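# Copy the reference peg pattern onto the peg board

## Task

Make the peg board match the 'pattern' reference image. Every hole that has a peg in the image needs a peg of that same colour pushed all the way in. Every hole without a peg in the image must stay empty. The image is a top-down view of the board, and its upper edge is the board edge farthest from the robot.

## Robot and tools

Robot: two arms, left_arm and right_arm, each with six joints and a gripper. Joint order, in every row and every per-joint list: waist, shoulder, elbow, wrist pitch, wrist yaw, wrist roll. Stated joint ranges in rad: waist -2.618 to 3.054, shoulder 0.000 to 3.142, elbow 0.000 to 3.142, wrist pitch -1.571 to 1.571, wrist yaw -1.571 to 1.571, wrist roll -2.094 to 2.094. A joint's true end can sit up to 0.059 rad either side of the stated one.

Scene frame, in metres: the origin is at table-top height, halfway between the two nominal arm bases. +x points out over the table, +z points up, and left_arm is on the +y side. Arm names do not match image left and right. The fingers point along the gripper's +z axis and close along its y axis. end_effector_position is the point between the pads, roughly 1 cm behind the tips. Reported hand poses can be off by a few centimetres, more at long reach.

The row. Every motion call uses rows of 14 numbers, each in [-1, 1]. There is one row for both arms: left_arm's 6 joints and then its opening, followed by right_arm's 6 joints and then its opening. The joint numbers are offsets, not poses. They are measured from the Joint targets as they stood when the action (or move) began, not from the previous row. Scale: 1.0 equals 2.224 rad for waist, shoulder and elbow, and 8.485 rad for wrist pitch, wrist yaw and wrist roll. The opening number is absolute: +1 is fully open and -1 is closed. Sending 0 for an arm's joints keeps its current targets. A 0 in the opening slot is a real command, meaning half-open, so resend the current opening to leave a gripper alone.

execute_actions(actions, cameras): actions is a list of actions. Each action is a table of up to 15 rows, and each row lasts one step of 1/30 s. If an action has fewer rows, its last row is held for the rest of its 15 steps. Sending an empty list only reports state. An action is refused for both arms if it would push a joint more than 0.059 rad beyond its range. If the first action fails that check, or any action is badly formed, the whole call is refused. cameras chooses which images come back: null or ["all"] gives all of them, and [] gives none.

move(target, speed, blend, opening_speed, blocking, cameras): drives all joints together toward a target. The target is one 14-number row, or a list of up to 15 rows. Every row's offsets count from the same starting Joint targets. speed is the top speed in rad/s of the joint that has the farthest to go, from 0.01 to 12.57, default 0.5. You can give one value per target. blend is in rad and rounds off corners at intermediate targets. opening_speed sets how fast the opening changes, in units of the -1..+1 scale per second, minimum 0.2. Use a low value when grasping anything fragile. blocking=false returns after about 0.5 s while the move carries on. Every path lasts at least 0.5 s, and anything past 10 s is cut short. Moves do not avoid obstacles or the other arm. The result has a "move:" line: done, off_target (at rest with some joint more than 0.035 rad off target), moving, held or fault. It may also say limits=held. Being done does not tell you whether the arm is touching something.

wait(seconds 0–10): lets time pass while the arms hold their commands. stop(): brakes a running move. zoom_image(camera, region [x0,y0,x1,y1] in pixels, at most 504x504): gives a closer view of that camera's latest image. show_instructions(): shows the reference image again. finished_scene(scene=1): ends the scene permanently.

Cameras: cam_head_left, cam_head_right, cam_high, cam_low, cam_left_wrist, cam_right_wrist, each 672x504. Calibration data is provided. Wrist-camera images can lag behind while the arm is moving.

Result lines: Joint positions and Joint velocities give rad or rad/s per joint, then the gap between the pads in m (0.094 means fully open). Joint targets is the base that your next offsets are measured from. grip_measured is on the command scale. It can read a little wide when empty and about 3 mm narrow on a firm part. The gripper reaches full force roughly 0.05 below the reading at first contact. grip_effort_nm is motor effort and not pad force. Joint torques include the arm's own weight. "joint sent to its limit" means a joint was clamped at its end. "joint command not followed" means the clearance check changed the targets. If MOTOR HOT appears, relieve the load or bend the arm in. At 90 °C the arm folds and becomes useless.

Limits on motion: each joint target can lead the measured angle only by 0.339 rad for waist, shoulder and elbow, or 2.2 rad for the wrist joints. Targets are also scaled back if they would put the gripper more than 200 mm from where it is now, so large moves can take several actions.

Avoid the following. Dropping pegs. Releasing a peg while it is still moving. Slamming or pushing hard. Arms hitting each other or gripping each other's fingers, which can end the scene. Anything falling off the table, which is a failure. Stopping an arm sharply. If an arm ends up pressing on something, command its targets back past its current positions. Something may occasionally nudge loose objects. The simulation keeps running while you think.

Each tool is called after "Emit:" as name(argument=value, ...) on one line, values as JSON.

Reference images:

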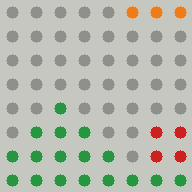

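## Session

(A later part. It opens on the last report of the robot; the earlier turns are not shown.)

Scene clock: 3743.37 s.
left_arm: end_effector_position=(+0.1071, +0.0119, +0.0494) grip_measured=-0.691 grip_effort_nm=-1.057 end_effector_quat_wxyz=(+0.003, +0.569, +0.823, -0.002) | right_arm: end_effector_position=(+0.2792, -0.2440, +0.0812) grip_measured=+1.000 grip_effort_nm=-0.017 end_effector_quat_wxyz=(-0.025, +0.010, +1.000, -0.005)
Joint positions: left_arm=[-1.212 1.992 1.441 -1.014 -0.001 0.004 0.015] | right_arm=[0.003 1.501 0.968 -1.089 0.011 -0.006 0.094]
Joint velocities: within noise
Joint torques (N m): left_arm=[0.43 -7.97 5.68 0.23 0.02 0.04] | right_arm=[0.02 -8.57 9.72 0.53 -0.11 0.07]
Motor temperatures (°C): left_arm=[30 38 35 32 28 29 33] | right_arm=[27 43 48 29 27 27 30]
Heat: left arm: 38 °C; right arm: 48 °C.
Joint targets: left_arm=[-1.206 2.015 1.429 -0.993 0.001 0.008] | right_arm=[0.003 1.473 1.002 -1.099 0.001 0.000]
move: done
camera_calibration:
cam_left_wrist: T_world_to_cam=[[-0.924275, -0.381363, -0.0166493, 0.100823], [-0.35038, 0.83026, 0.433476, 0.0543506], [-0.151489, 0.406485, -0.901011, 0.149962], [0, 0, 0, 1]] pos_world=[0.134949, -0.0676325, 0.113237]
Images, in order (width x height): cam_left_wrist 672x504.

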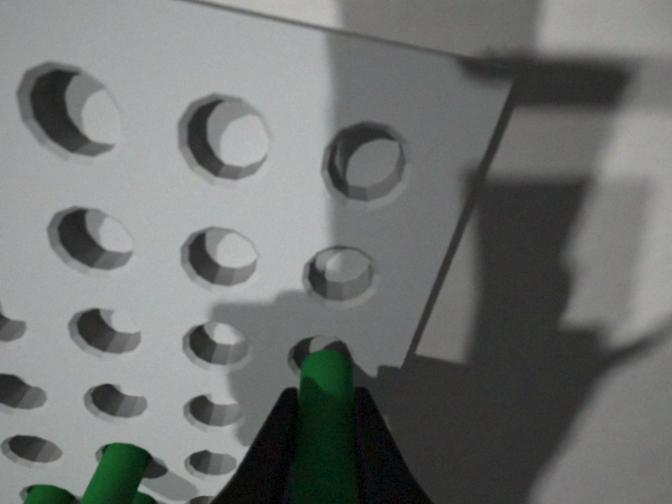

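Emit:
move(target=[[0.004,0.0005,-0.001,0.0002,0,0,-0.9,0,0,0,0,0,0,1],[0.003,0.0025,-0.0045,0.0019,0,0,-0.9,0,0,0,0,0,0,1]], speed=0.2, cameras=["cam_left_wrist"])

Emit:
zoom_image(camera="cam_left_wrist", region=[220, 280, 440, 450])

Scene clock: 3750.60 s.
left_arm: end_effector_position=(+0.1105, +0.0110, +0.0458) grip_measured=-0.691 grip_effort_nm=-1.043 end_effector_quat_wxyz=(+0.005, +0.566, +0.825, -0.003) | right_arm: end_effector_position=(+0.2792, -0.2440, +0.0812) grip_measured=+1.000 grip_effort_nm=-0.017 end_effector_quat_wxyz=(-0.025, +0.010, +1.000, -0.005)
Joint positions: left_arm=[-1.204 1.998 1.436 -0.996 -0.001 0.004 0.015] | right_arm=[0.003 1.501 0.968 -1.089 0.011 -0.006 0.094]
Joint velocities: within noise
Joint torques (N m): left_arm=[0.39 -8.27 5.33 0.2 0.02 0.08] | right_arm=[0.02 -8.57 9.74 0.52 -0.12 0.08]
Motor temperatures (°C): left_arm=[30 37 35 32 28 29 34] | right_arm=[27 43 48 29 27 27 30]
Heat: left arm: 37 °C; right arm: 48 °C.
Joint targets: left_arm=[-1.200 2.021 1.420 -0.977 0.001 0.008] | right_arm=[0.003 1.473 1.002 -1.099 0.001 0.000]
move: done
camera_calibration:
cam_left_wrist: T_world_to_cam=[[-0.92129, -0.388524, -0.0165295, 0.103334], [-0.357642, 0.829839, 0.428322, 0.0588275], [-0.152697, 0.400521, -0.903475, 0.148001], [0, 0, 0, 1]] pos_world=[0.138839, -0.0679469, 0.110226]
Images, in order (width x height): cam_left_wrist 672x504.

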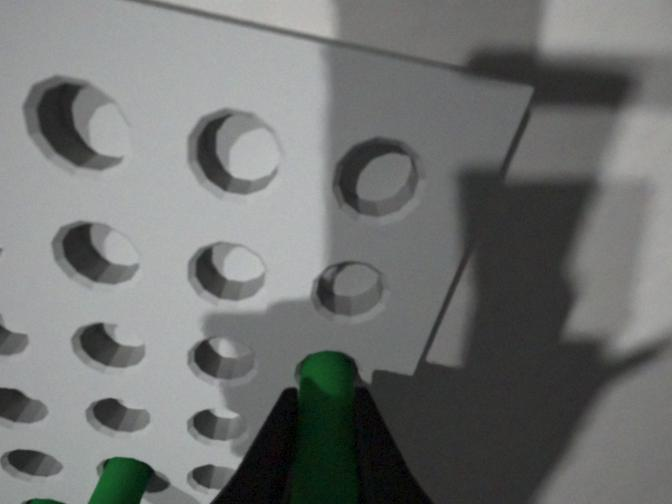

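Scaled by 2.291 from the camera's 672x504 image, which has a finer 960x720 frame.

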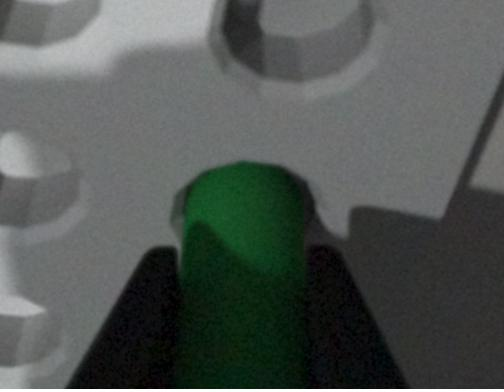

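Emit:
move(target=[[0,0.0025,-0.008,0.003,0,0,-0.9,0,0,0,0,0,0,1]], speed=0.2, cameras=["cam_left_wrist"])

Emit:
zoom_image(camera="cam_left_wrist", region=[220, 280, 440, 450])

Scene clock: 3757.10 s.
left_arm: end_effector_position=(+0.1105, +0.0110, +0.0392) grip_measured=-0.691 grip_effort_nm=-1.053 end_effector_quat_wxyz=(+0.007, +0.566, +0.825, -0.004) | right_arm: end_effector_position=(+0.2792, -0.2440, +0.0812) grip_measured=+1.000 grip_effort_nm=-0.017 end_effector_quat_wxyz=(-0.025, +0.010, +1.000, -0.005)
Joint positions: left_arm=[-1.204 2.003 1.415 -0.967 -0.001 0.004 0.015] | right_arm=[0.003 1.501 0.968 -1.089 0.011 -0.006 0.094]
Joint velocities: within noise
Joint torques (N m): left_arm=[0.35 -8.2 5.56 0.16 0.02 0.02] | right_arm=[-0.01 -8.55 9.77 0.52 -0.11 0.08]
Motor temperatures (°C): left_arm=[30 37 35 32 28 29 34] | right_arm=[27 43 48 29 27 27 30]
Heat: left arm: 37 °C; right arm: 48 °C.
Joint targets: left_arm=[-1.200 2.027 1.402 -0.951 0.001 0.008] | right_arm=[0.003 1.473 1.002 -1.099 0.001 0.000]
move: done
camera_calibration:
cam_left_wrist: T_world_to_cam=[[-0.921259, -0.388602, -0.0164155, 0.103231], [-0.358198, 0.831219, 0.425169, 0.0617893], [-0.151577, 0.397571, -0.904965, 0.141879], [0, 0, 0, 1]] pos_world=[0.138741, -0.0676517, 0.10382]
Images, in order (width x height): cam_left_wrist 672x504.

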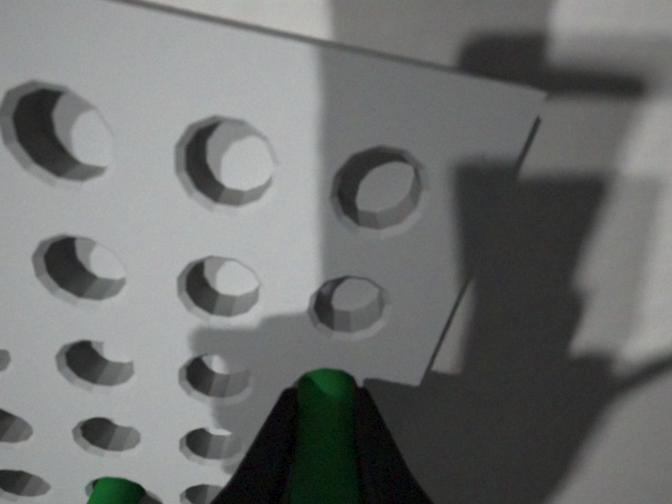

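Scaled by 2.291 from the camera's 672x504 image, which has a finer 960x720 frame.

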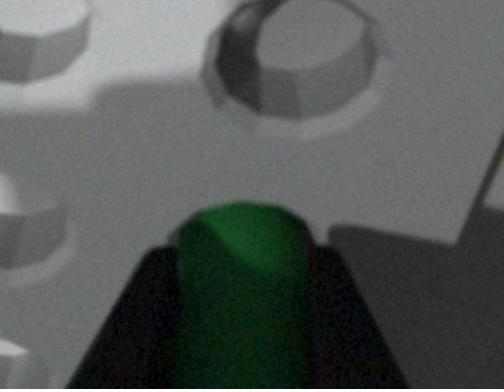

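Emit:
move(target=[[0,0,0,0,0,0,-0.5,0,0,0,0,0,0,1],[0,-0.01,0.04,-0.013,0,0,-0.5,0,0,0,0,0,0,1],[0,-0.0436,0.0935,-0.0323,0,0,-0.1,0,0,0,0,0,0,1],[0.4218,-0.192,-0.1673,-0.004,0,-0.0817,-0.1,0,0,0,0,0,0,1],[0.4218,-0.143,-0.219,0.0191,0,-0.0817,-0.1,0,0,0,0,0,0,1]], speed=[0.3,0.3,0.6,1.0,0.3], blend=[0,0.03,0,0,0], cameras=["cam_left_wrist","cam_low"])

Emit:
zoom_image(camera="cam_low", region=[390, 235, 450, 275])

Scene clock: 3781.60 s.
left_arm: end_effector_position=(+0.2313, +0.2903, +0.0200) grip_measured=-0.101 grip_effort_nm=0.046 end_effector_quat_wxyz=(-0.009, -0.209, +0.978, +0.003) | right_arm: end_effector_position=(+0.2792, -0.2440, +0.0812) grip_measured=+1.000 grip_effort_nm=-0.012 end_effector_quat_wxyz=(-0.025, +0.010, +1.000, -0.005)
Joint positions: left_arm=[-0.26 1.695 0.925 -0.819 0.002 -0.676 0.042] | right_arm=[0.003 1.501 0.968 -1.089 0.011 -0.006 0.094]
Joint velocities: within noise
Joint torques (N m): left_arm=[-0.05 -5.6 5.19 0.31 -0.02 -0.09] | right_arm=[0.02 -8.58 9.76 0.52 -0.12 0.08]
Motor temperatures (°C): left_arm=[30 37 34 32 28 29 34] | right_arm=[27 43 48 29 27 27 30]
Heat: left arm: 37 °C; right arm: 48 °C.
Joint targets: left_arm=[-0.261 1.708 0.914 -0.789 0.001 -0.685] | right_arm=[0.003 1.473 1.002 -1.099 0.001 0.000]
move: done
camera_calibration:
cam_left_wrist: T_world_to_cam=[[0.436003, -0.899566, -0.0261306, 0.157387], [-0.797035, -0.399465, 0.45295, 0.339357], [-0.417896, -0.17666, -0.891153, 0.25986], [0, 0, 0, 1]] pos_world=[0.310453, 0.323048, 0.0819763]
Images, in order (width x height): cam_low 672x504, cam_left_wrist 672x504.

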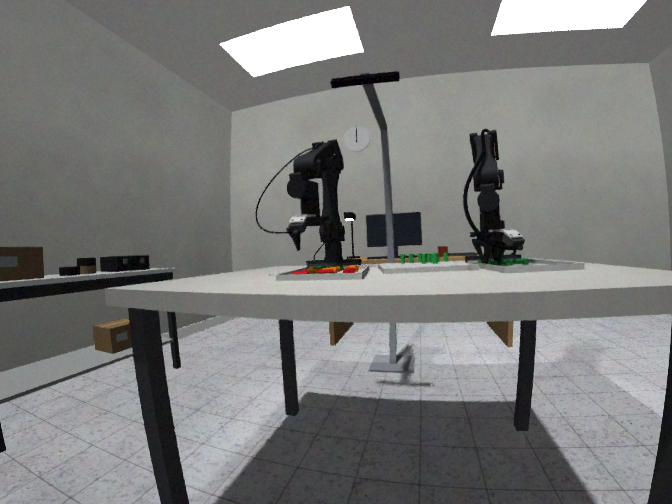

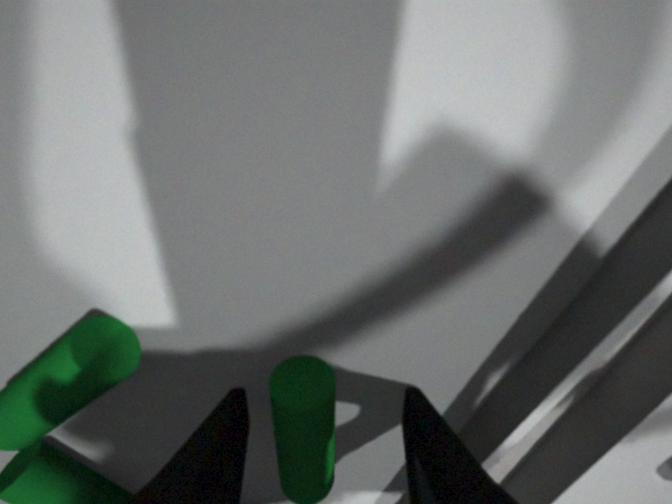

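Scaled by 8.400 from the camera's 672x504 image, which has a finer 960x720 frame.

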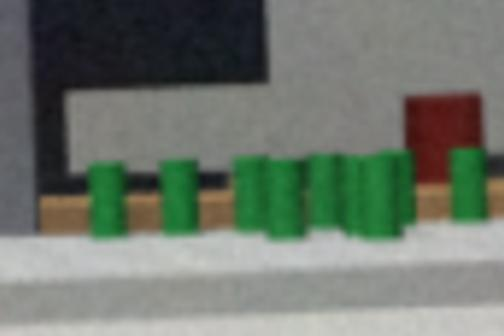

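Emit:
move(target=[[0,0,0,0,0,0,-0.9,0,0,0,0,0,0,1],[0,-0.0549,0.0665,-0.0251,0,0,-0.9,0,0,0,0,0,0,1],[-0.0958,0.3033,0.5616,-0.0671,0,0.0808,-0.9,0,0,0,0,0,0,1],[-0.0958,0.317,0.4717,-0.042,0,0.0808,-0.4,0,0,0,0,0,0,1],[-0.0958,0.281,0.5616,-0.0671,0,0.0808,-0.4,0,0,0,0,0,0,1],[-0.0958,0.1088,0.2635,0.0576,0,0.0808,-0.4,0,0,0,0,0,0,1],[-0.0958,0.0207,-0.1407,0.1768,0,0.0808,-0.4,0,0,0,0,0,0,1]], speed=[0.5,0.5,1.2,0.4,0.5,1.4,1.2], blend=[0,0,0,0,0,0.15,0], cameras=["cam_left_wrist"])

Scene clock: 3805.73 s.
left_arm: end_effector_position=(+0.3712, +0.1548, +0.0724) grip_measured=-0.401 grip_effort_nm=0.066 end_effector_quat_wxyz=(+0.501, +0.198, +0.834, -0.124) | right_arm: end_effector_position=(+0.2792, -0.2440, +0.0812) grip_measured=+1.000 grip_effort_nm=-0.017 end_effector_quat_wxyz=(-0.025, +0.010, +1.000, -0.005)
Joint positions: left_arm=[-0.477 1.785 0.609 0.688 0.003 -0.008 0.028] | right_arm=[0.003 1.501 0.968 -1.089 0.011 -0.006 0.094]
Joint velocities: within noise
Joint torques (N m): left_arm=[0.2 -10.51 5.3 1.89 -0.02 0.09] | right_arm=[0.02 -8.57 9.76 0.52 -0.11 0.08]
Motor temperatures (°C): left_arm=[30 37 35 32 28 29 33] | right_arm=[27 43 48 29 27 27 30]
Heat: left arm: 37 °C; right arm: 48 °C.
Joint targets: left_arm=[-0.474 1.754 0.602 0.711 0.001 0.000] | right_arm=[0.003 1.473 1.002 -1.099 0.001 0.000]
move: done
camera_calibration:
cam_left_wrist: T_world_to_cam=[[-0.427452, -0.903619, 0.0275191, 0.293051], [-0.738537, 0.331481, -0.587098, 0.313379], [0.521391, -0.27128, -0.809048, 0.00105103], [0, 0, 0, 1]] pos_world=[0.356159, 0.161213, 0.17677]
Images, in order (width x height): cam_left_wrist 672x504.

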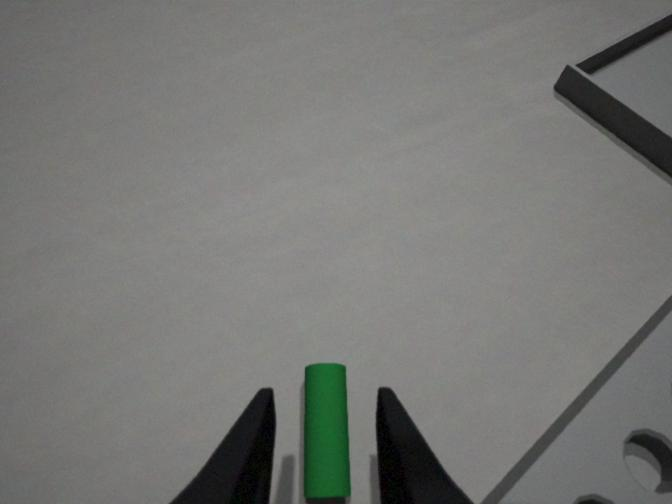

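Emit:
move(target=[[0,0.103,-0.0112,0.0189,0,0,-0.4,0,0,0,0,0,0,1],[0,0.103,-0.0112,0.019,0,0,-0.9,0,0,0,0,0,0,1],[0,0.0207,0.0081,-0.006,0,0,-0.9,0,0,0,0,0,0,1],[0,-0.0018,0.2689,-0.0602,0,0,-0.9,0,0,0,0,0,0,1],[-0.2689,0.1421,0.5274,-0.2561,0,0.001,-0.9,0,0,0,0,0,0,1],[-0.2689,0.2253,0.5103,-0.2602,0,0.001,-0.9,0,0,0,0,0,0,1]], speed=[0.4,0.3,0.4,1.2,1.4,0.3], blend=[0,0,0,0.15,0,0], cameras=["cam_left_wrist"])

Emit:
zoom_image(camera="cam_left_wrist", region=[240, 310, 400, 430])

Scene clock: 3825.63 s.
left_arm: end_effector_position=(+0.1333, +0.0677, +0.0502) grip_measured=-0.706 grip_effort_nm=-1.038 end_effector_quat_wxyz=(-0.172, +0.499, +0.843, +0.102) | right_arm: end_effector_position=(+0.2792, -0.2440, +0.0812) grip_measured=+1.000 grip_effort_nm=-0.022 end_effector_quat_wxyz=(-0.025, +0.010, +1.000, -0.005)
Joint positions: left_arm=[-1.076 2.237 1.746 -1.482 0 -0.001 0.014] | right_arm=[0.003 1.501 0.968 -1.089 0.011 -0.006 0.094]
Joint velocities: within noise
Joint torques (N m): left_arm=[0.38 -9.96 5.16 -0.98 0 0.11] | right_arm=[0.02 -8.57 9.74 0.52 -0.12 0.08]
Motor temperatures (°C): left_arm=[30 37 35 35 28 29 33] | right_arm=[27 43 48 29 27 27 30]
Heat: left arm: 37 °C; right arm: 48 °C.
Joint targets: left_arm=[-1.073 2.256 1.737 -1.497 0.001 0.009] | right_arm=[0.003 1.473 1.002 -1.099 0.001 0.000]
move: done
camera_calibration:
cam_left_wrist: T_world_to_cam=[[-0.865897, -0.499487, -0.0271284, 0.147066], [-0.344651, 0.556414, 0.756055, 0.0183085], [-0.362545, 0.664015, -0.653946, 0.130364], [0, 0, 0, 1]] pos_world=[0.180917, -0.0232929, 0.075398]
Images, in order (width x height): cam_left_wrist 672x504.

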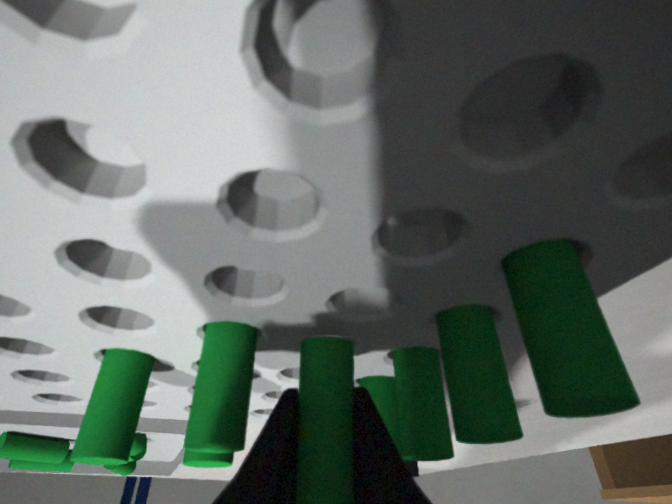

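Scaled by 3.150 from the camera's 672x504 image, which has a finer 960x720 frame.

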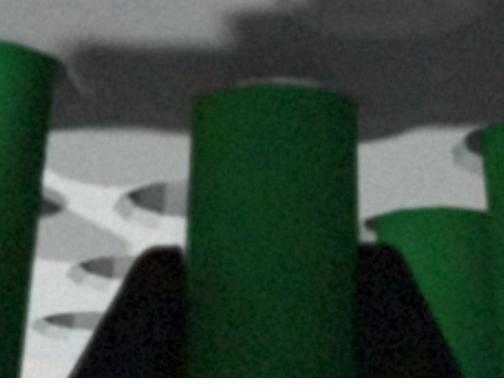

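Emit:
move(target=[[0,-0.025,-0.0126,-0.001,0,0,-0.9,0,0,0,0,0,0,1],[0,0,-0.0126,0.0014,0,0,-0.9,0,0,0,0,0,0,1]], speed=0.2, cameras=["cam_left_wrist"])

Emit:
zoom_image(camera="cam_left_wrist", region=[240, 310, 400, 430])

Scene clock: 3845.47 s.
left_arm: end_effector_position=(+0.1288, +0.0759, +0.0472) grip_measured=-0.706 grip_effort_nm=-1.038 end_effector_quat_wxyz=(-0.186, +0.497, +0.840, +0.111) | right_arm: end_effector_position=(+0.2792, -0.2440, +0.0812) grip_measured=+1.000 grip_effort_nm=-0.017 end_effector_quat_wxyz=(-0.025, +0.010, +1.000, -0.005)
Joint positions: left_arm=[-1.076 2.237 1.719 -1.49 0 -0.001 0.014] | right_arm=[0.003 1.501 0.968 -1.089 0.011 -0.006 0.094]
Joint velocities: within noise
Joint torques (N m): left_arm=[0.23 -9.81 5.07 -0.84 -0.01 0.11] | right_arm=[0.03 -8.54 9.76 0.52 -0.11 0.07]
Motor temperatures (°C): left_arm=[30 40 34 33 28 29 34] | right_arm=[27 43 48 29 27 27 30]
Heat: left arm: 40 °C; right arm: 48 °C.
Joint targets: left_arm=[-1.073 2.256 1.709 -1.485 0.001 0.009] | right_arm=[0.003 1.473 1.002 -1.099 0.001 0.000]
move: done
camera_calibration:
cam_left_wrist: T_world_to_cam=[[-0.866346, -0.498664, -0.0278942, 0.147231], [-0.332309, 0.533837, 0.777553, 0.0136226], [-0.372847, 0.6829, -0.628198, 0.119963], [0, 0, 0, 1]] pos_world=[0.176808, -0.0157763, 0.0688752]
Images, in order (width x height): cam_left_wrist 672x504.

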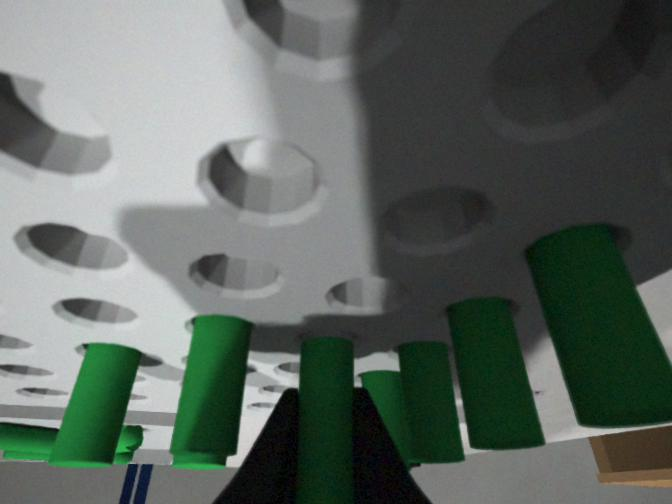

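Scaled by 3.150 from the camera's 672x504 image, which has a finer 960x720 frame.

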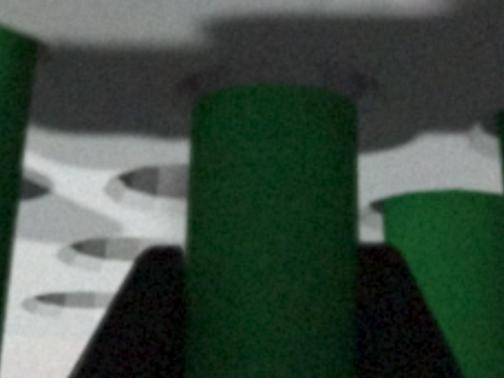

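Emit:
move(target=[[-0.0015,0.0015,-0.006,0.0032,0,0,-0.9,0,0,0,0,0,0,1],[-0.0015,0.0035,-0.0105,0.0052,0,0,-0.9,0,0,0,0,0,0,1]], speed=0.15, cameras=["cam_left_wrist"])

Emit:
zoom_image(camera="cam_left_wrist", region=[240, 310, 400, 430])

Scene clock: 3851.90 s.
left_arm: end_effector_position=(+0.1288, +0.0760, +0.0410) grip_measured=-0.706 grip_effort_nm=-1.048 end_effector_quat_wxyz=(-0.183, +0.498, +0.841, +0.109) | right_arm: end_effector_position=(+0.2792, -0.2440, +0.0812) grip_measured=+1.000 grip_effort_nm=-0.017 end_effector_quat_wxyz=(-0.025, +0.010, +1.000, -0.005)
Joint positions: left_arm=[-1.076 2.237 1.697 -1.46 0 -0.001 0.014] | right_arm=[0.003 1.501 0.968 -1.089 0.011 -0.006 0.094]
Joint velocities: within noise
Joint torques (N m): left_arm=[0.01 -9.24 4.89 -0.65 0.01 0.1] | right_arm=[0.03 -8.58 9.74 0.52 -0.12 0.08]
Motor temperatures (°C): left_arm=[30 40 34 33 28 29 34] | right_arm=[27 43 48 29 27 27 30]
Heat: left arm: 40 °C; right arm: 48 °C.
Joint targets: left_arm=[-1.076 2.263 1.685 -1.441 0.001 0.009] | right_arm=[0.003 1.473 1.002 -1.099 0.001 0.000]
move: done
camera_calibration:
cam_left_wrist: T_world_to_cam=[[-0.866244, -0.498849, -0.0277508, 0.14711], [-0.334881, 0.538502, 0.773221, 0.0185217], [-0.370777, 0.679091, -0.63353, 0.116172], [0, 0, 0, 1]] pos_world=[0.176709, -0.0154796, 0.0633593]
Images, in order (width x height): cam_left_wrist 672x504.

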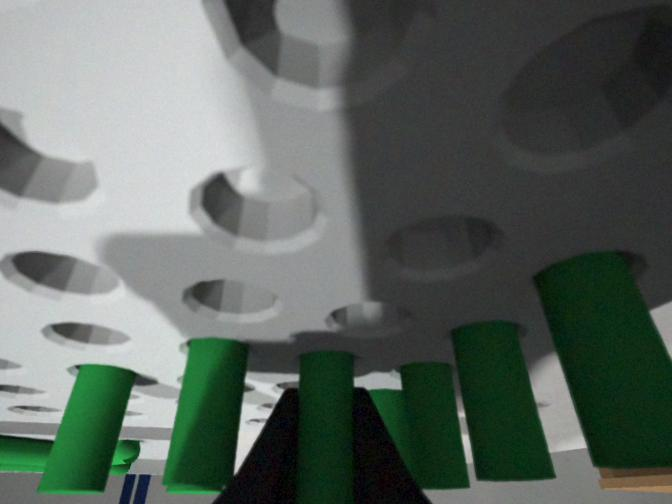

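Scaled by 3.150 from the camera's 672x504 image, which has a finer 960x720 frame.

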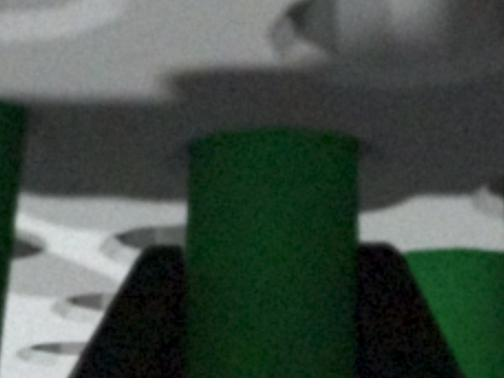

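Emit:
move(target=[[0,0.002,-0.005,0.002,0,0,-0.9,0,0,0,0,0,0,1],[0,0.002,-0.005,0.0021,0,0,-0.4,0,0,0,0,0,0,1],[0,-0.005,0.037,-0.006,0,0,-0.4,0,0,0,0,0,0,1],[0,-0.1093,0.0292,-0.0025,0,0,-0.1,0,0,0,0,0,0,1],[0.5495,-0.3386,-0.3341,0.0537,0,0.0355,-0.1,0,0,0,0,0,0,1],[0.5495,-0.2869,-0.3876,0.0778,0,0.0355,-0.1,0,0,0,0,0,0,1]], speed=[0.15,0.15,0.25,0.5,1.2,0.3], cameras=["cam_left_wrist","cam_low"])

Emit:
zoom_image(camera="cam_low", region=[390, 235, 450, 275])

Scene clock: 3878.63 s.
left_arm: end_effector_position=(+0.2144, +0.3945, +0.0194) grip_measured=-0.101 grip_effort_nm=0.051 end_effector_quat_wxyz=(-0.008, +0.074, +0.997, -0.001) | right_arm: end_effector_position=(+0.2792, -0.2440, +0.0812) grip_measured=+1.000 grip_effort_nm=-0.017 end_effector_quat_wxyz=(-0.025, +0.010, +1.000, -0.005)
Joint positions: left_arm=[0.145 1.613 0.832 -0.807 -0.002 0.298 0.042] | right_arm=[0.003 1.501 0.968 -1.089 0.011 -0.006 0.094]
Joint velocities: within noise
Joint torques (N m): left_arm=[0.12 -5 5.31 0.23 0.02 0.13] | right_arm=[0.03 -8.57 9.77 0.52 -0.12 0.08]
Motor temperatures (°C): left_arm=[30 40 34 32 28 29 34] | right_arm=[27 43 48 29 27 27 30]
Heat: left arm: 40 °C; right arm: 48 °C.
Joint targets: left_arm=[0.146 1.625 0.823 -0.781 0.001 0.310] | right_arm=[0.003 1.473 1.002 -1.099 0.001 0.000]
move: done
camera_calibration:
cam_left_wrist: T_world_to_cam=[[-0.117132, -0.993021, -0.0137871, 0.413634], [-0.885408, 0.0981304, 0.454337, 0.190321], [-0.449813, 0.0654245, -0.890723, 0.181929], [0, 0, 0, 1]] pos_world=[0.298795, 0.380168, 0.0812809]
Images, in order (width x height): cam_low 672x504, cam_left_wrist 672x504.

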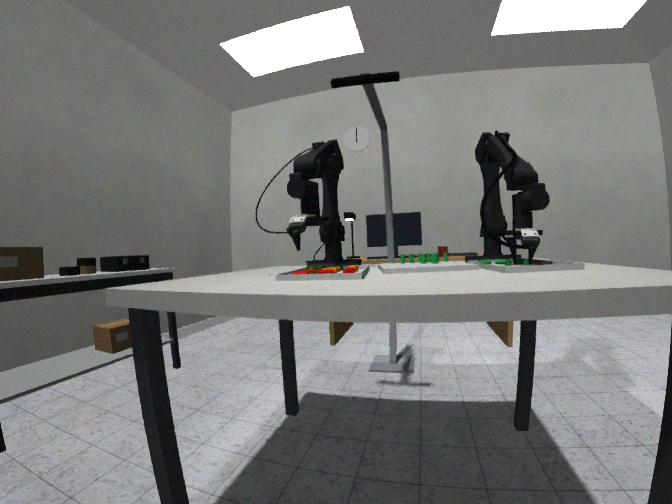

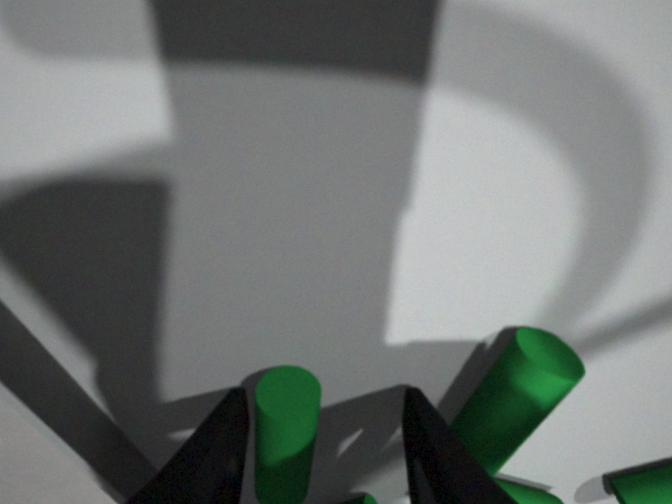

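Scaled by 8.400 from the camera's 672x504 image, which has a finer 960x720 frame.

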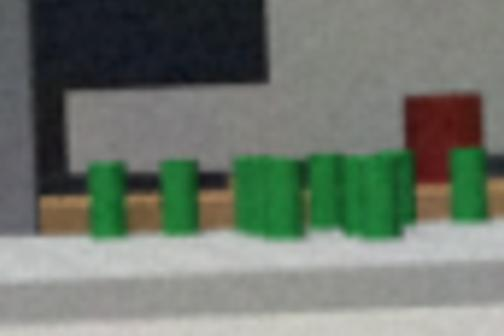

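Emit:
move(target=[[0.008,0,0,0,0,0,-0.1,0,0,0,0,0,0,1],[0.008,0,0.0003,0,0,0,-0.9,0,0,0,0,0,0,1],[0.008,-0.0567,0.0679,-0.026,0,0,-0.9,0,0,0,0,0,0,1],[-0.2788,0.3406,0.6025,-0.068,0,-0.0365,-0.9,0,0,0,0,0,0,1],[-0.2788,0.3543,0.5126,-0.0429,0,-0.0365,-0.4,0,0,0,0,0,0,1],[-0.2788,0.3183,0.6025,-0.068,0,-0.0365,-0.4,0,0,0,0,0,0,1],[-0.2788,0.1461,0.3044,0.0567,0,-0.0365,-0.4,0,0,0,0,0,0,1],[-0.2788,0.058,-0.0998,0.1758,0,-0.0365,-0.4,0,0,0,0,0,0,1]], speed=[0.3,0.3,0.5,1.2,0.4,0.5,1.4,1.2], blend=[0,0,0,0,0,0,0.15,0], cameras=["cam_left_wrist"])

Scene clock: 3900.57 s.
left_arm: end_effector_position=(+0.3715, +0.1558, +0.0722) grip_measured=-0.401 grip_effort_nm=0.056 end_effector_quat_wxyz=(+0.502, +0.203, +0.833, -0.119) | right_arm: end_effector_position=(+0.2792, -0.2440, +0.0812) grip_measured=+1.000 grip_effort_nm=-0.017 end_effector_quat_wxyz=(-0.025, +0.010, +1.000, -0.005)
Joint positions: left_arm=[-0.476 1.785 0.609 0.688 0.001 0.007 0.028] | right_arm=[0.003 1.501 0.968 -1.089 0.011 -0.006 0.094]
Joint velocities: within noise
Joint torques (N m): left_arm=[0.21 -10.35 5.42 1.86 0.02 -0.06] | right_arm=[0.02 -8.57 9.74 0.52 -0.11 0.07]
Motor temperatures (°C): left_arm=[30 39 34 33 28 29 33] | right_arm=[27 43 48 29 27 27 30]
Heat: left arm: 39 °C; right arm: 48 °C.
Joint targets: left_arm=[-0.474 1.754 0.601 0.711 0.001 0.000] | right_arm=[0.003 1.473 1.002 -1.099 0.001 0.000]
move: done
camera_calibration:
cam_left_wrist: T_world_to_cam=[[-0.430963, -0.902269, 0.0134469, 0.296161], [-0.733726, 0.341707, -0.587266, 0.309795], [0.525277, -0.262956, -0.809282, -0.00158501], [0, 0, 0, 1]] pos_world=[0.355772, 0.160941, 0.176667]
Images, in order (width x height): cam_left_wrist 672x504.

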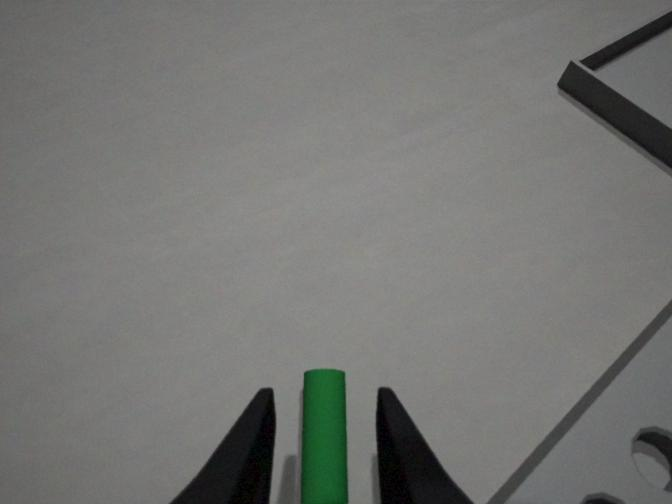

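Emit:
move(target=[[0,0.1025,-0.0121,0.0191,0,0,-0.4,0,0,0,0,0,0,1],[0,0.1025,-0.0121,0.0192,0,0,-0.9,0,0,0,0,0,0,1],[0,0.0207,0.0085,-0.006,0,0,-0.9,0,0,0,0,0,0,1],[0,-0.0018,0.2693,-0.0602,0,0,-0.9,0,0,0,0,0,0,1],[-0.2815,0.1421,0.5279,-0.2561,0,0.001,-0.9,0,0,0,0,0,0,1],[-0.2815,0.2666,0.5872,-0.2659,0,0.001,-0.9,0,0,0,0,0,0,1]], speed=[0.4,0.3,0.4,1.2,1.4,0.3], blend=[0,0,0,0.15,0,0], cameras=["cam_left_wrist"])

Emit:
zoom_image(camera="cam_left_wrist", region=[240, 310, 400, 430])

Scene clock: 3919.50 s.
left_arm: end_effector_position=(+0.1348, +0.0457, +0.0466) grip_measured=-0.699 grip_effort_nm=-1.043 end_effector_quat_wxyz=(-0.171, +0.513, +0.835, +0.105) | right_arm: end_effector_position=(+0.2792, -0.2440, +0.0812) grip_measured=+1.000 grip_effort_nm=-0.017 end_effector_quat_wxyz=(-0.025, +0.010, +1.000, -0.005)
Joint positions: left_arm=[-1.103 2.326 1.881 -1.53 -0.001 0.004 0.014] | right_arm=[0.003 1.501 0.968 -1.089 0.011 -0.006 0.094]
Joint velocities: within noise
Joint torques (N m): left_arm=[0.24 -10.51 8.79 -0.97 -0.04 0.05] | right_arm=[0.02 -8.54 9.74 0.53 -0.12 0.08]
Motor temperatures (°C): left_arm=[30 38 34 35 28 29 33] | right_arm=[27 43 48 29 27 27 30]
Heat: left arm: 38 °C; right arm: 48 °C.
Joint targets: left_arm=[-1.100 2.347 1.907 -1.545 0.001 0.009] | right_arm=[0.003 1.473 1.002 -1.099 0.001 0.000]
move: done
camera_calibration:
cam_left_wrist: T_world_to_cam=[[-0.881679, -0.471125, -0.0261496, 0.138089], [-0.325343, 0.566849, 0.756858, 0.0307016], [-0.341751, 0.675813, -0.653056, 0.139692], [0, 0, 0, 1]] pos_world=[0.179478, -0.046752, 0.071601]
Images, in order (width x height): cam_left_wrist 672x504.

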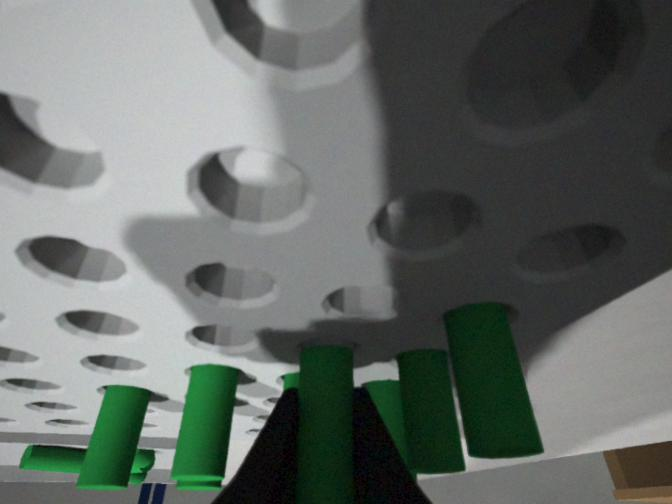

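Scaled by 3.150 from the camera's 672x504 image, which has a finer 960x720 frame.

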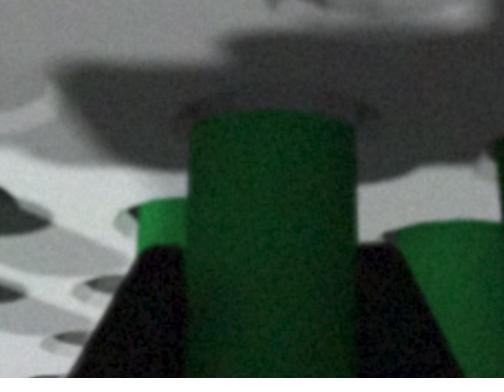

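Emit:
move(target=[[-0.001,0.0015,-0.02,0.0045,0,0,-0.9,0,0,0,0,0,0,1],[-0.001,0.0035,-0.0265,0.0077,0,0,-0.9,0,0,0,0,0,0,1]], speed=0.15, cameras=["cam_left_wrist"])

Emit:
zoom_image(camera="cam_left_wrist", region=[240, 310, 400, 430])

Scene clock: 3929.53 s.
left_arm: end_effector_position=(+0.1345, +0.0462, +0.0411) grip_measured=-0.699 grip_effort_nm=-1.053 end_effector_quat_wxyz=(-0.170, +0.513, +0.835, +0.104) | right_arm: end_effector_position=(+0.2792, -0.2440, +0.0812) grip_measured=+1.000 grip_effort_nm=-0.017 end_effector_quat_wxyz=(-0.025, +0.010, +1.000, -0.005)
Joint positions: left_arm=[-1.103 2.326 1.859 -1.506 -0.001 0.004 0.014] | right_arm=[0.003 1.501 0.968 -1.089 0.011 -0.006 0.094]
Joint velocities: within noise
Joint torques (N m): left_arm=[-0.05 -9.83 5.12 -0.55 0 0.04] | right_arm=[0.03 -8.57 9.77 0.52 -0.11 0.08]
Motor temperatures (°C): left_arm=[30 39 34 34 28 29 34] | right_arm=[27 43 48 29 27 27 30]
Heat: left arm: 39 °C; right arm: 48 °C.
Joint targets: left_arm=[-1.102 2.355 1.848 -1.480 0.001 0.009] | right_arm=[0.003 1.473 1.002 -1.099 0.001 0.000]
move: done
camera_calibration:
cam_left_wrist: T_world_to_cam=[[-0.881667, -0.471148, -0.0261139, 0.137963], [-0.326129, 0.568425, 0.755336, 0.0345946], [-0.341032, 0.674472, -0.654817, 0.135646], [0, 0, 0, 1]] pos_world=[0.179179, -0.0461532, 0.0662956]
Images, in order (width x height): cam_left_wrist 672x504.

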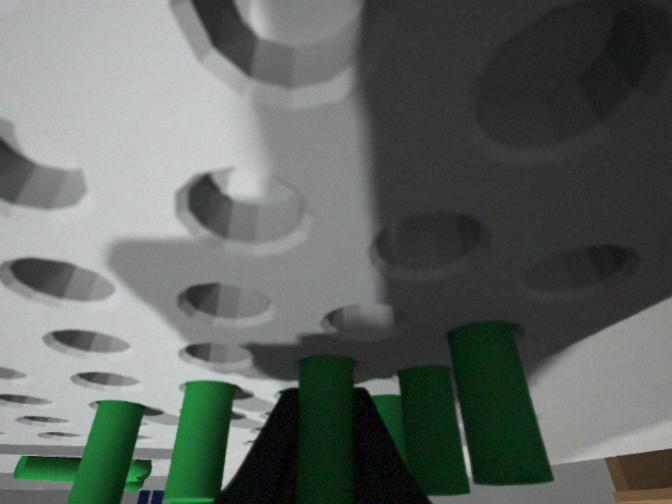

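Scaled by 3.150 from the camera's 672x504 image, which has a finer 960x720 frame.

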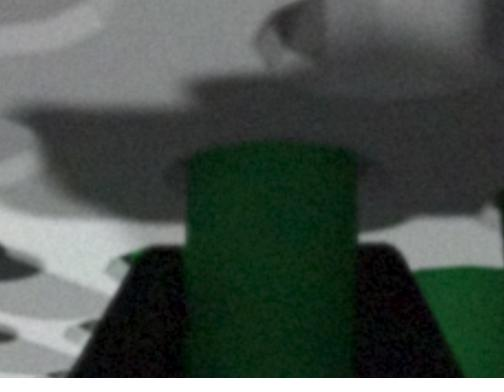

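Emit:
move(target=[[0,0.002,-0.005,0.002,0,0,-0.9,0,0,0,0,0,0,1],[0,0.002,-0.005,0.0021,0,0,-0.4,0,0,0,0,0,0,1],[0,-0.012,0.045,-0.006,0,0,-0.4,0,0,0,0,0,0,1],[0,-0.1506,-0.0441,0.0021,0,0,-0.1,0,0,0,0,0,0,1],[0.4789,-0.3687,-0.3975,0.0583,0,0.0376,-0.1,0,0,0,0,0,0,1],[0.4789,-0.3188,-0.4505,0.0821,0,0.0376,-0.1,0,0,0,0,0,0,1]], speed=[0.15,0.15,0.25,0.5,1.2,0.3], cameras=["cam_left_wrist","cam_low"])

Emit:
zoom_image(camera="cam_low", region=[390, 235, 450, 275])

Scene clock: 3957.50 s.
left_arm: end_effector_position=(+0.2244, +0.3501, +0.0197) grip_measured=-0.101 grip_effort_nm=0.056 end_effector_quat_wxyz=(-0.006, +0.173, +0.985, +0.001) | right_arm: end_effector_position=(+0.2792, -0.2440, +0.0812) grip_measured=+1.000 grip_effort_nm=-0.017 end_effector_quat_wxyz=(-0.025, +0.010, +1.000, -0.005)
Joint positions: left_arm=[-0.038 1.634 0.856 -0.804 -0.003 0.316 0.042] | right_arm=[0.003 1.501 0.968 -1.089 0.011 -0.006 0.094]
Joint velocities: within noise
Joint torques (N m): left_arm=[0.08 -5.15 5.35 0.19 0.02 0.13] | right_arm=[0.02 -8.55 9.76 0.51 -0.12 0.07]
Motor temperatures (°C): left_arm=[30 40 34 33 28 29 34] | right_arm=[27 43 48 29 27 27 30]
Heat: left arm: 40 °C; right arm: 48 °C.
Joint targets: left_arm=[-0.037 1.646 0.846 -0.783 0.001 0.328] | right_arm=[0.003 1.473 1.002 -1.099 0.001 0.000]
move: done
camera_calibration:
cam_left_wrist: T_world_to_cam=[[-0.312256, -0.949874, -0.0153321, 0.399411], [-0.850591, 0.272358, 0.449797, 0.134722], [-0.423074, 0.153493, -0.892999, 0.152794], [0, 0, 0, 1]] pos_world=[0.303955, 0.319245, 0.081971]
Images, in order (width x height): cam_low 672x504, cam_left_wrist 672x504.

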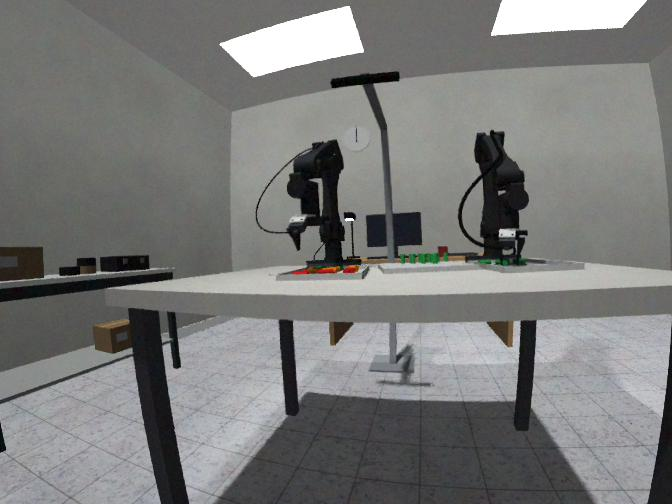

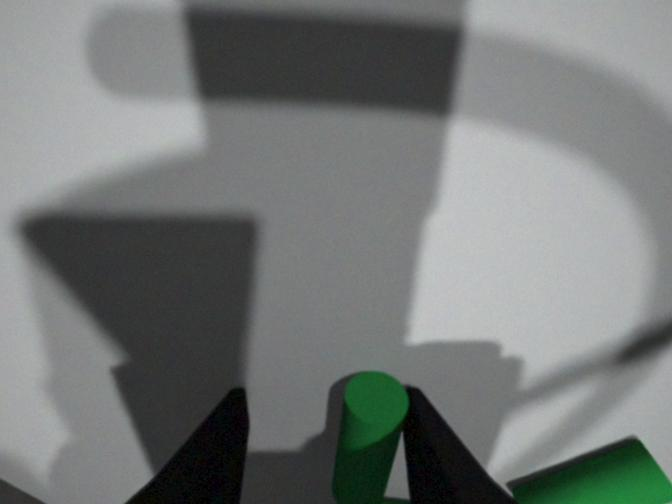

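Scaled by 8.400 from the camera's 672x504 image, which has a finer 960x720 frame.

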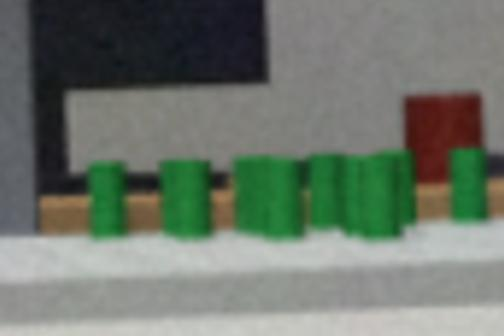

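Emit:
move(target=[[-0.0065,0,0,0,0,0,-0.1,0,0,0,0,0,0,1],[-0.0065,0,0,0,0,0,-0.9,0,0,0,0,0,0,1]], cameras=["cam_left_wrist"])

Scene clock: 4009.80 s.
left_arm: end_effector_position=(+0.2249, +0.3481, +0.0197) grip_measured=-0.707 grip_effort_nm=-1.106 end_effector_quat_wxyz=(-0.005, +0.177, +0.984, +0.001) | right_arm: end_effector_position=(+0.2792, -0.2440, +0.0812) grip_measured=+1.000 grip_effort_nm=-0.017 end_effector_quat_wxyz=(-0.025, +0.010, +1.000, -0.005)
Joint positions: left_arm=[-0.046 1.634 0.856 -0.802 -0.003 0.317 0.014] | right_arm=[0.003 1.501 0.968 -1.089 0.011 -0.006 0.094]
Joint velocities: within noise
Joint torques (N m): left_arm=[-0.43 -5.04 5.35 0.17 0.06 0.12] | right_arm=[0.02 -8.57 9.74 0.52 -0.12 0.08]
Motor temperatures (°C): left_arm=[30 34 34 32 28 29 33] | right_arm=[27 43 48 29 27 27 30]
Heat: left arm: 34 °C; right arm: 48 °C.
Joint targets: left_arm=[-0.051 1.646 0.846 -0.783 0.001 0.328] | right_arm=[0.003 1.473 1.002 -1.099 0.001 0.000]
move: done
camera_calibration:
cam_left_wrist: T_world_to_cam=[[-0.320577, -0.947087, -0.016, 0.398601], [-0.849177, 0.279869, 0.447852, 0.132808], [-0.419677, 0.157158, -0.893965, 0.151312], [0, 0, 0, 1]] pos_world=[0.304062, 0.316562, 0.0821668]
Images, in order (width x height): cam_left_wrist 672x504.

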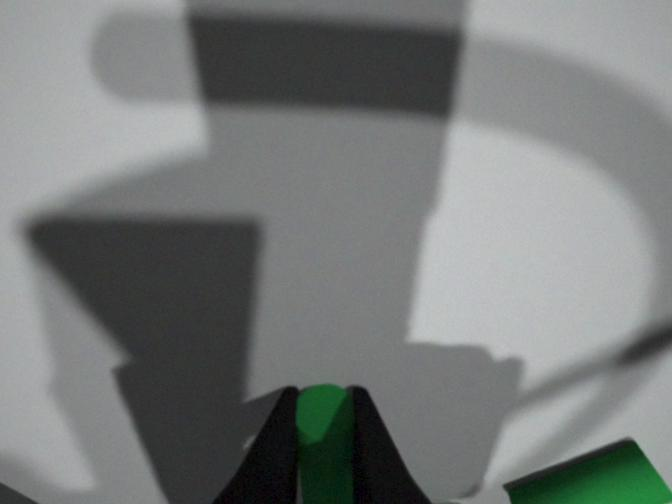

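Emit:
move(target=[[-0.0638,-0.0638,0.0603,-0.0258,0,0,-0.9,0,0,0,0,0,0,1],[-0.1902,0.3312,0.5922,-0.0678,0,-0.0387,-0.9,0,0,0,0,0,0,1],[-0.1902,0.3449,0.5022,-0.0427,0,-0.0387,-0.4,0,0,0,0,0,0,1],[-0.1902,0.3089,0.5922,-0.0678,0,-0.0387,-0.4,0,0,0,0,0,0,1],[-0.1902,0.1367,0.2941,0.0569,0,-0.0387,-0.4,0,0,0,0,0,0,1],[-0.1902,0.0486,-0.1102,0.1761,0,-0.0387,-0.4,0,0,0,0,0,0,1]], speed=[0.5,1.2,0.4,0.5,1.4,1.2], blend=[0,0,0,0,0.15,0], cameras=["cam_left_wrist"])

Scene clock: 4031.13 s.
left_arm: end_effector_position=(+0.3714, +0.1552, +0.0724) grip_measured=-0.401 grip_effort_nm=0.061 end_effector_quat_wxyz=(+0.502, +0.203, +0.833, -0.118) | right_arm: end_effector_position=(+0.2792, -0.2440, +0.0812) grip_measured=+1.000 grip_effort_nm=-0.017 end_effector_quat_wxyz=(-0.025, +0.010, +1.000, -0.005)
Joint positions: left_arm=[-0.478 1.785 0.609 0.688 -0.002 0.007 0.028] | right_arm=[0.003 1.501 0.968 -1.089 0.011 -0.006 0.094]
Joint velocities: within noise
Joint torques (N m): left_arm=[0.25 -10.33 5.49 1.85 0.03 -0.11] | right_arm=[0.02 -8.55 9.74 0.52 -0.11 0.07]
Motor temperatures (°C): left_arm=[30 36 34 32 28 29 33] | right_arm=[27 43 48 29 27 27 30]
Heat: left arm: 36 °C; right arm: 48 °C.
Joint targets: left_arm=[-0.474 1.754 0.601 0.711 0.001 -0.001] | right_arm=[0.003 1.473 1.002 -1.099 0.001 0.000]
move: done
camera_calibration:
cam_left_wrist: T_world_to_cam=[[-0.430751, -0.902384, 0.0124952, 0.295646], [-0.733362, 0.341932, -0.58759, 0.309804], [0.52596, -0.262268, -0.809062, -0.00194915], [0, 0, 0, 1]] pos_world=[0.355574, 0.160343, 0.176767]
Images, in order (width x height): cam_left_wrist 672x504.

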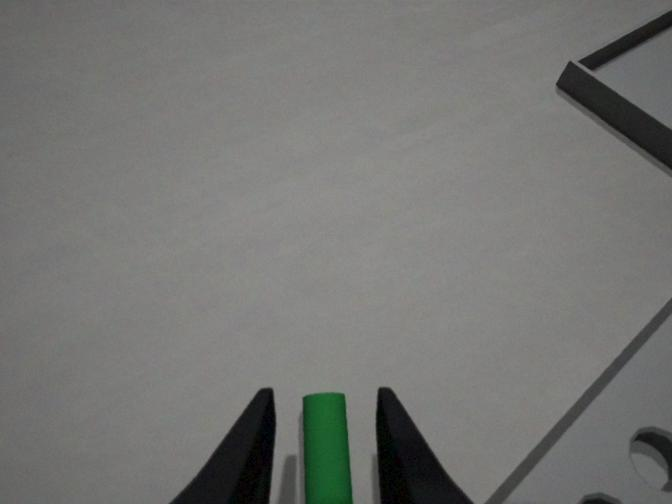

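Emit:
move(target=[[0,0.0971,-0.0229,0.0207,0,0,-0.4,0,0,0,0,0,0,1],[0,0.0971,-0.0229,0.0207,0,0,-0.9,0,0,0,0,0,0,1],[0,0.0207,0.0085,-0.006,0,0,-0.9,0,0,0,0,0,0,1],[0,-0.0018,0.2693,-0.0602,0,0,-0.9,0,0,0,0,0,0,1],[-0.0665,0.2217,0.5283,-0.2638,0,0,-0.9,0,0,0,0,0,0,1]], speed=[0.5,0.5,0.5,1.0,1.4], cameras=["cam_left_wrist","cam_low"])

Scene clock: 4043.30 s.
left_arm: end_effector_position=(+0.2410, +0.1708, +0.0570) grip_measured=-0.708 grip_effort_nm=-1.048 end_effector_quat_wxyz=(-0.197, +0.299, +0.932, +0.067) | right_arm: end_effector_position=(+0.2792, -0.2440, +0.0812) grip_measured=+1.000 grip_effort_nm=-0.017 end_effector_quat_wxyz=(-0.025, +0.010, +1.000, -0.005)
Joint positions: left_arm=[-0.622 2.227 1.75 -1.512 -0.008 0.002 0.014] | right_arm=[0.003 1.501 0.968 -1.089 0.011 -0.006 0.094]
Joint velocities: within noise
Joint torques (N m): left_arm=[0.09 -9.7 8.69 -0.97 0.11 -0.04] | right_arm=[0.05 -8.57 9.74 0.52 -0.12 0.08]
Motor temperatures (°C): left_arm=[30 37 34 34 28 29 33] | right_arm=[27 43 48 29 27 27 30]
Heat: left arm: 37 °C; right arm: 48 °C.
Joint targets: left_arm=[-0.622 2.247 1.776 -1.527 0.001 0.000] | right_arm=[0.003 1.473 1.002 -1.099 0.001 0.000]
move: done
camera_calibration:
cam_left_wrist: T_world_to_cam=[[-0.564787, -0.824552, -0.0336162, 0.275355], [-0.544514, 0.341744, 0.765974, 0.0772731], [-0.620097, 0.450916, -0.641993, 0.203064], [0, 0, 0, 1]] pos_world=[0.323512, 0.109072, 0.0804327]
Images, in order (width x height): cam_low 672x504, cam_left_wrist 672x504.

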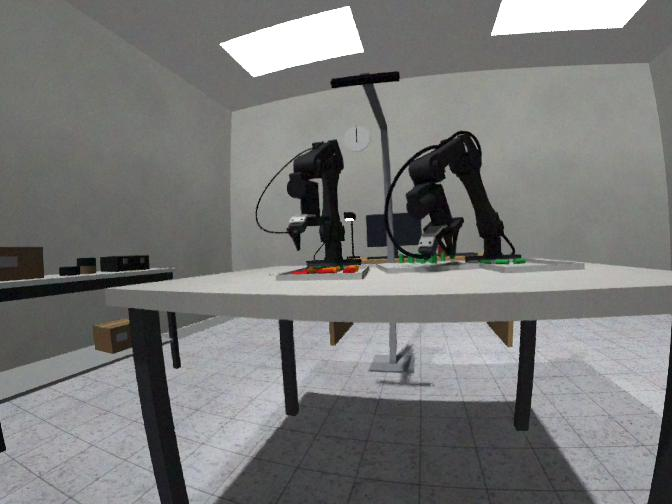

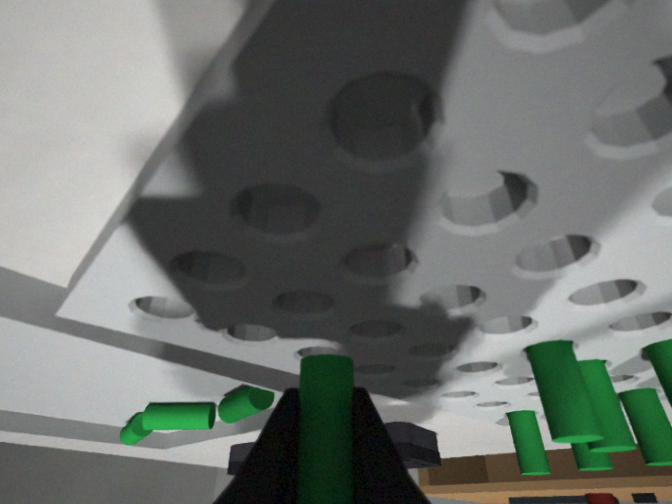

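Emit:
move(target=[[-0.0058,-0.0166,-0.0252,0.0055,0,0,-0.9,0,0,0,0,0,0,1],[-0.0058,0,-0.0432,0.0119,0,0,-0.9,0,0,0,0,0,0,1]], speed=0.2, cameras=["cam_left_wrist"])

Emit:
zoom_image(camera="cam_left_wrist", region=[220, 280, 440, 450])

Scene clock: 4051.70 s.
left_arm: end_effector_position=(+0.2370, +0.1713, +0.0423) grip_measured=-0.708 grip_effort_nm=-1.053 end_effector_quat_wxyz=(-0.196, +0.301, +0.931, +0.067) | right_arm: end_effector_position=(+0.2792, -0.2440, +0.0812) grip_measured=+1.000 grip_effort_nm=-0.017 end_effector_quat_wxyz=(-0.025, +0.010, +1.000, -0.005)
Joint positions: left_arm=[-0.628 2.227 1.691 -1.451 -0.008 0.002 0.014] | right_arm=[0.003 1.501 0.968 -1.089 0.011 -0.006 0.094]
Joint velocities: within noise
Joint torques (N m): left_arm=[-0.64 -9.7 5.05 -0.6 0.05 -0.04] | right_arm=[0.05 -8.55 9.76 0.52 -0.12 0.07]
Motor temperatures (°C): left_arm=[30 37 35 34 28 29 34] | right_arm=[27 43 48 29 27 27 30]
Heat: left arm: 37 °C; right arm: 48 °C.
Joint targets: left_arm=[-0.635 2.247 1.680 -1.427 0.001 0.000] | right_arm=[0.003 1.473 1.002 -1.099 0.001 0.000]
move: done
camera_calibration:
cam_left_wrist: T_world_to_cam=[[-0.56946, -0.821331, -0.0336155, 0.273678], [-0.543724, 0.345684, 0.764766, 0.0853284], [-0.616506, 0.453782, -0.64343, 0.18974], [0, 0, 0, 1]] pos_world=[0.31922, 0.109183, 0.0660284]
Images, in order (width x height): cam_left_wrist 672x504.

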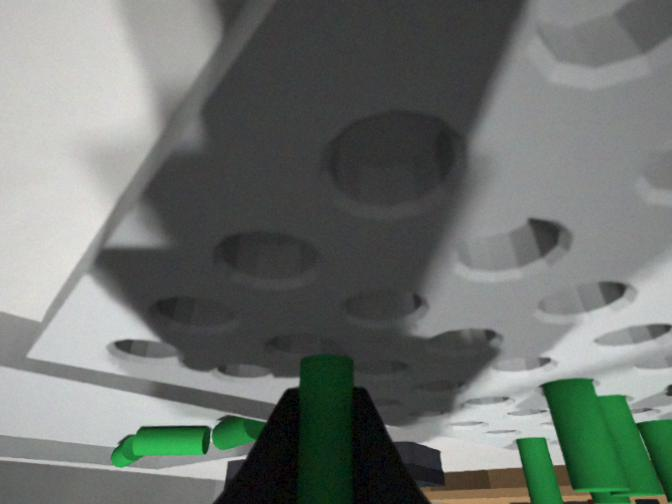

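Scaled by 2.291 from the camera's 672x504 image, which has a finer 960x720 frame.

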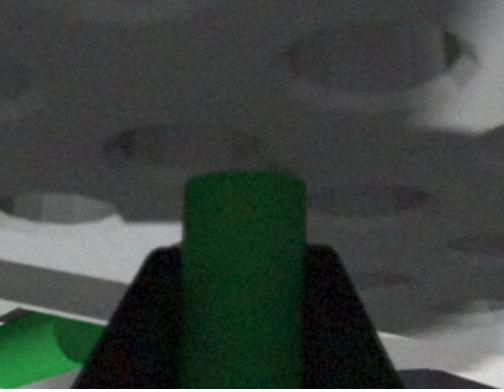

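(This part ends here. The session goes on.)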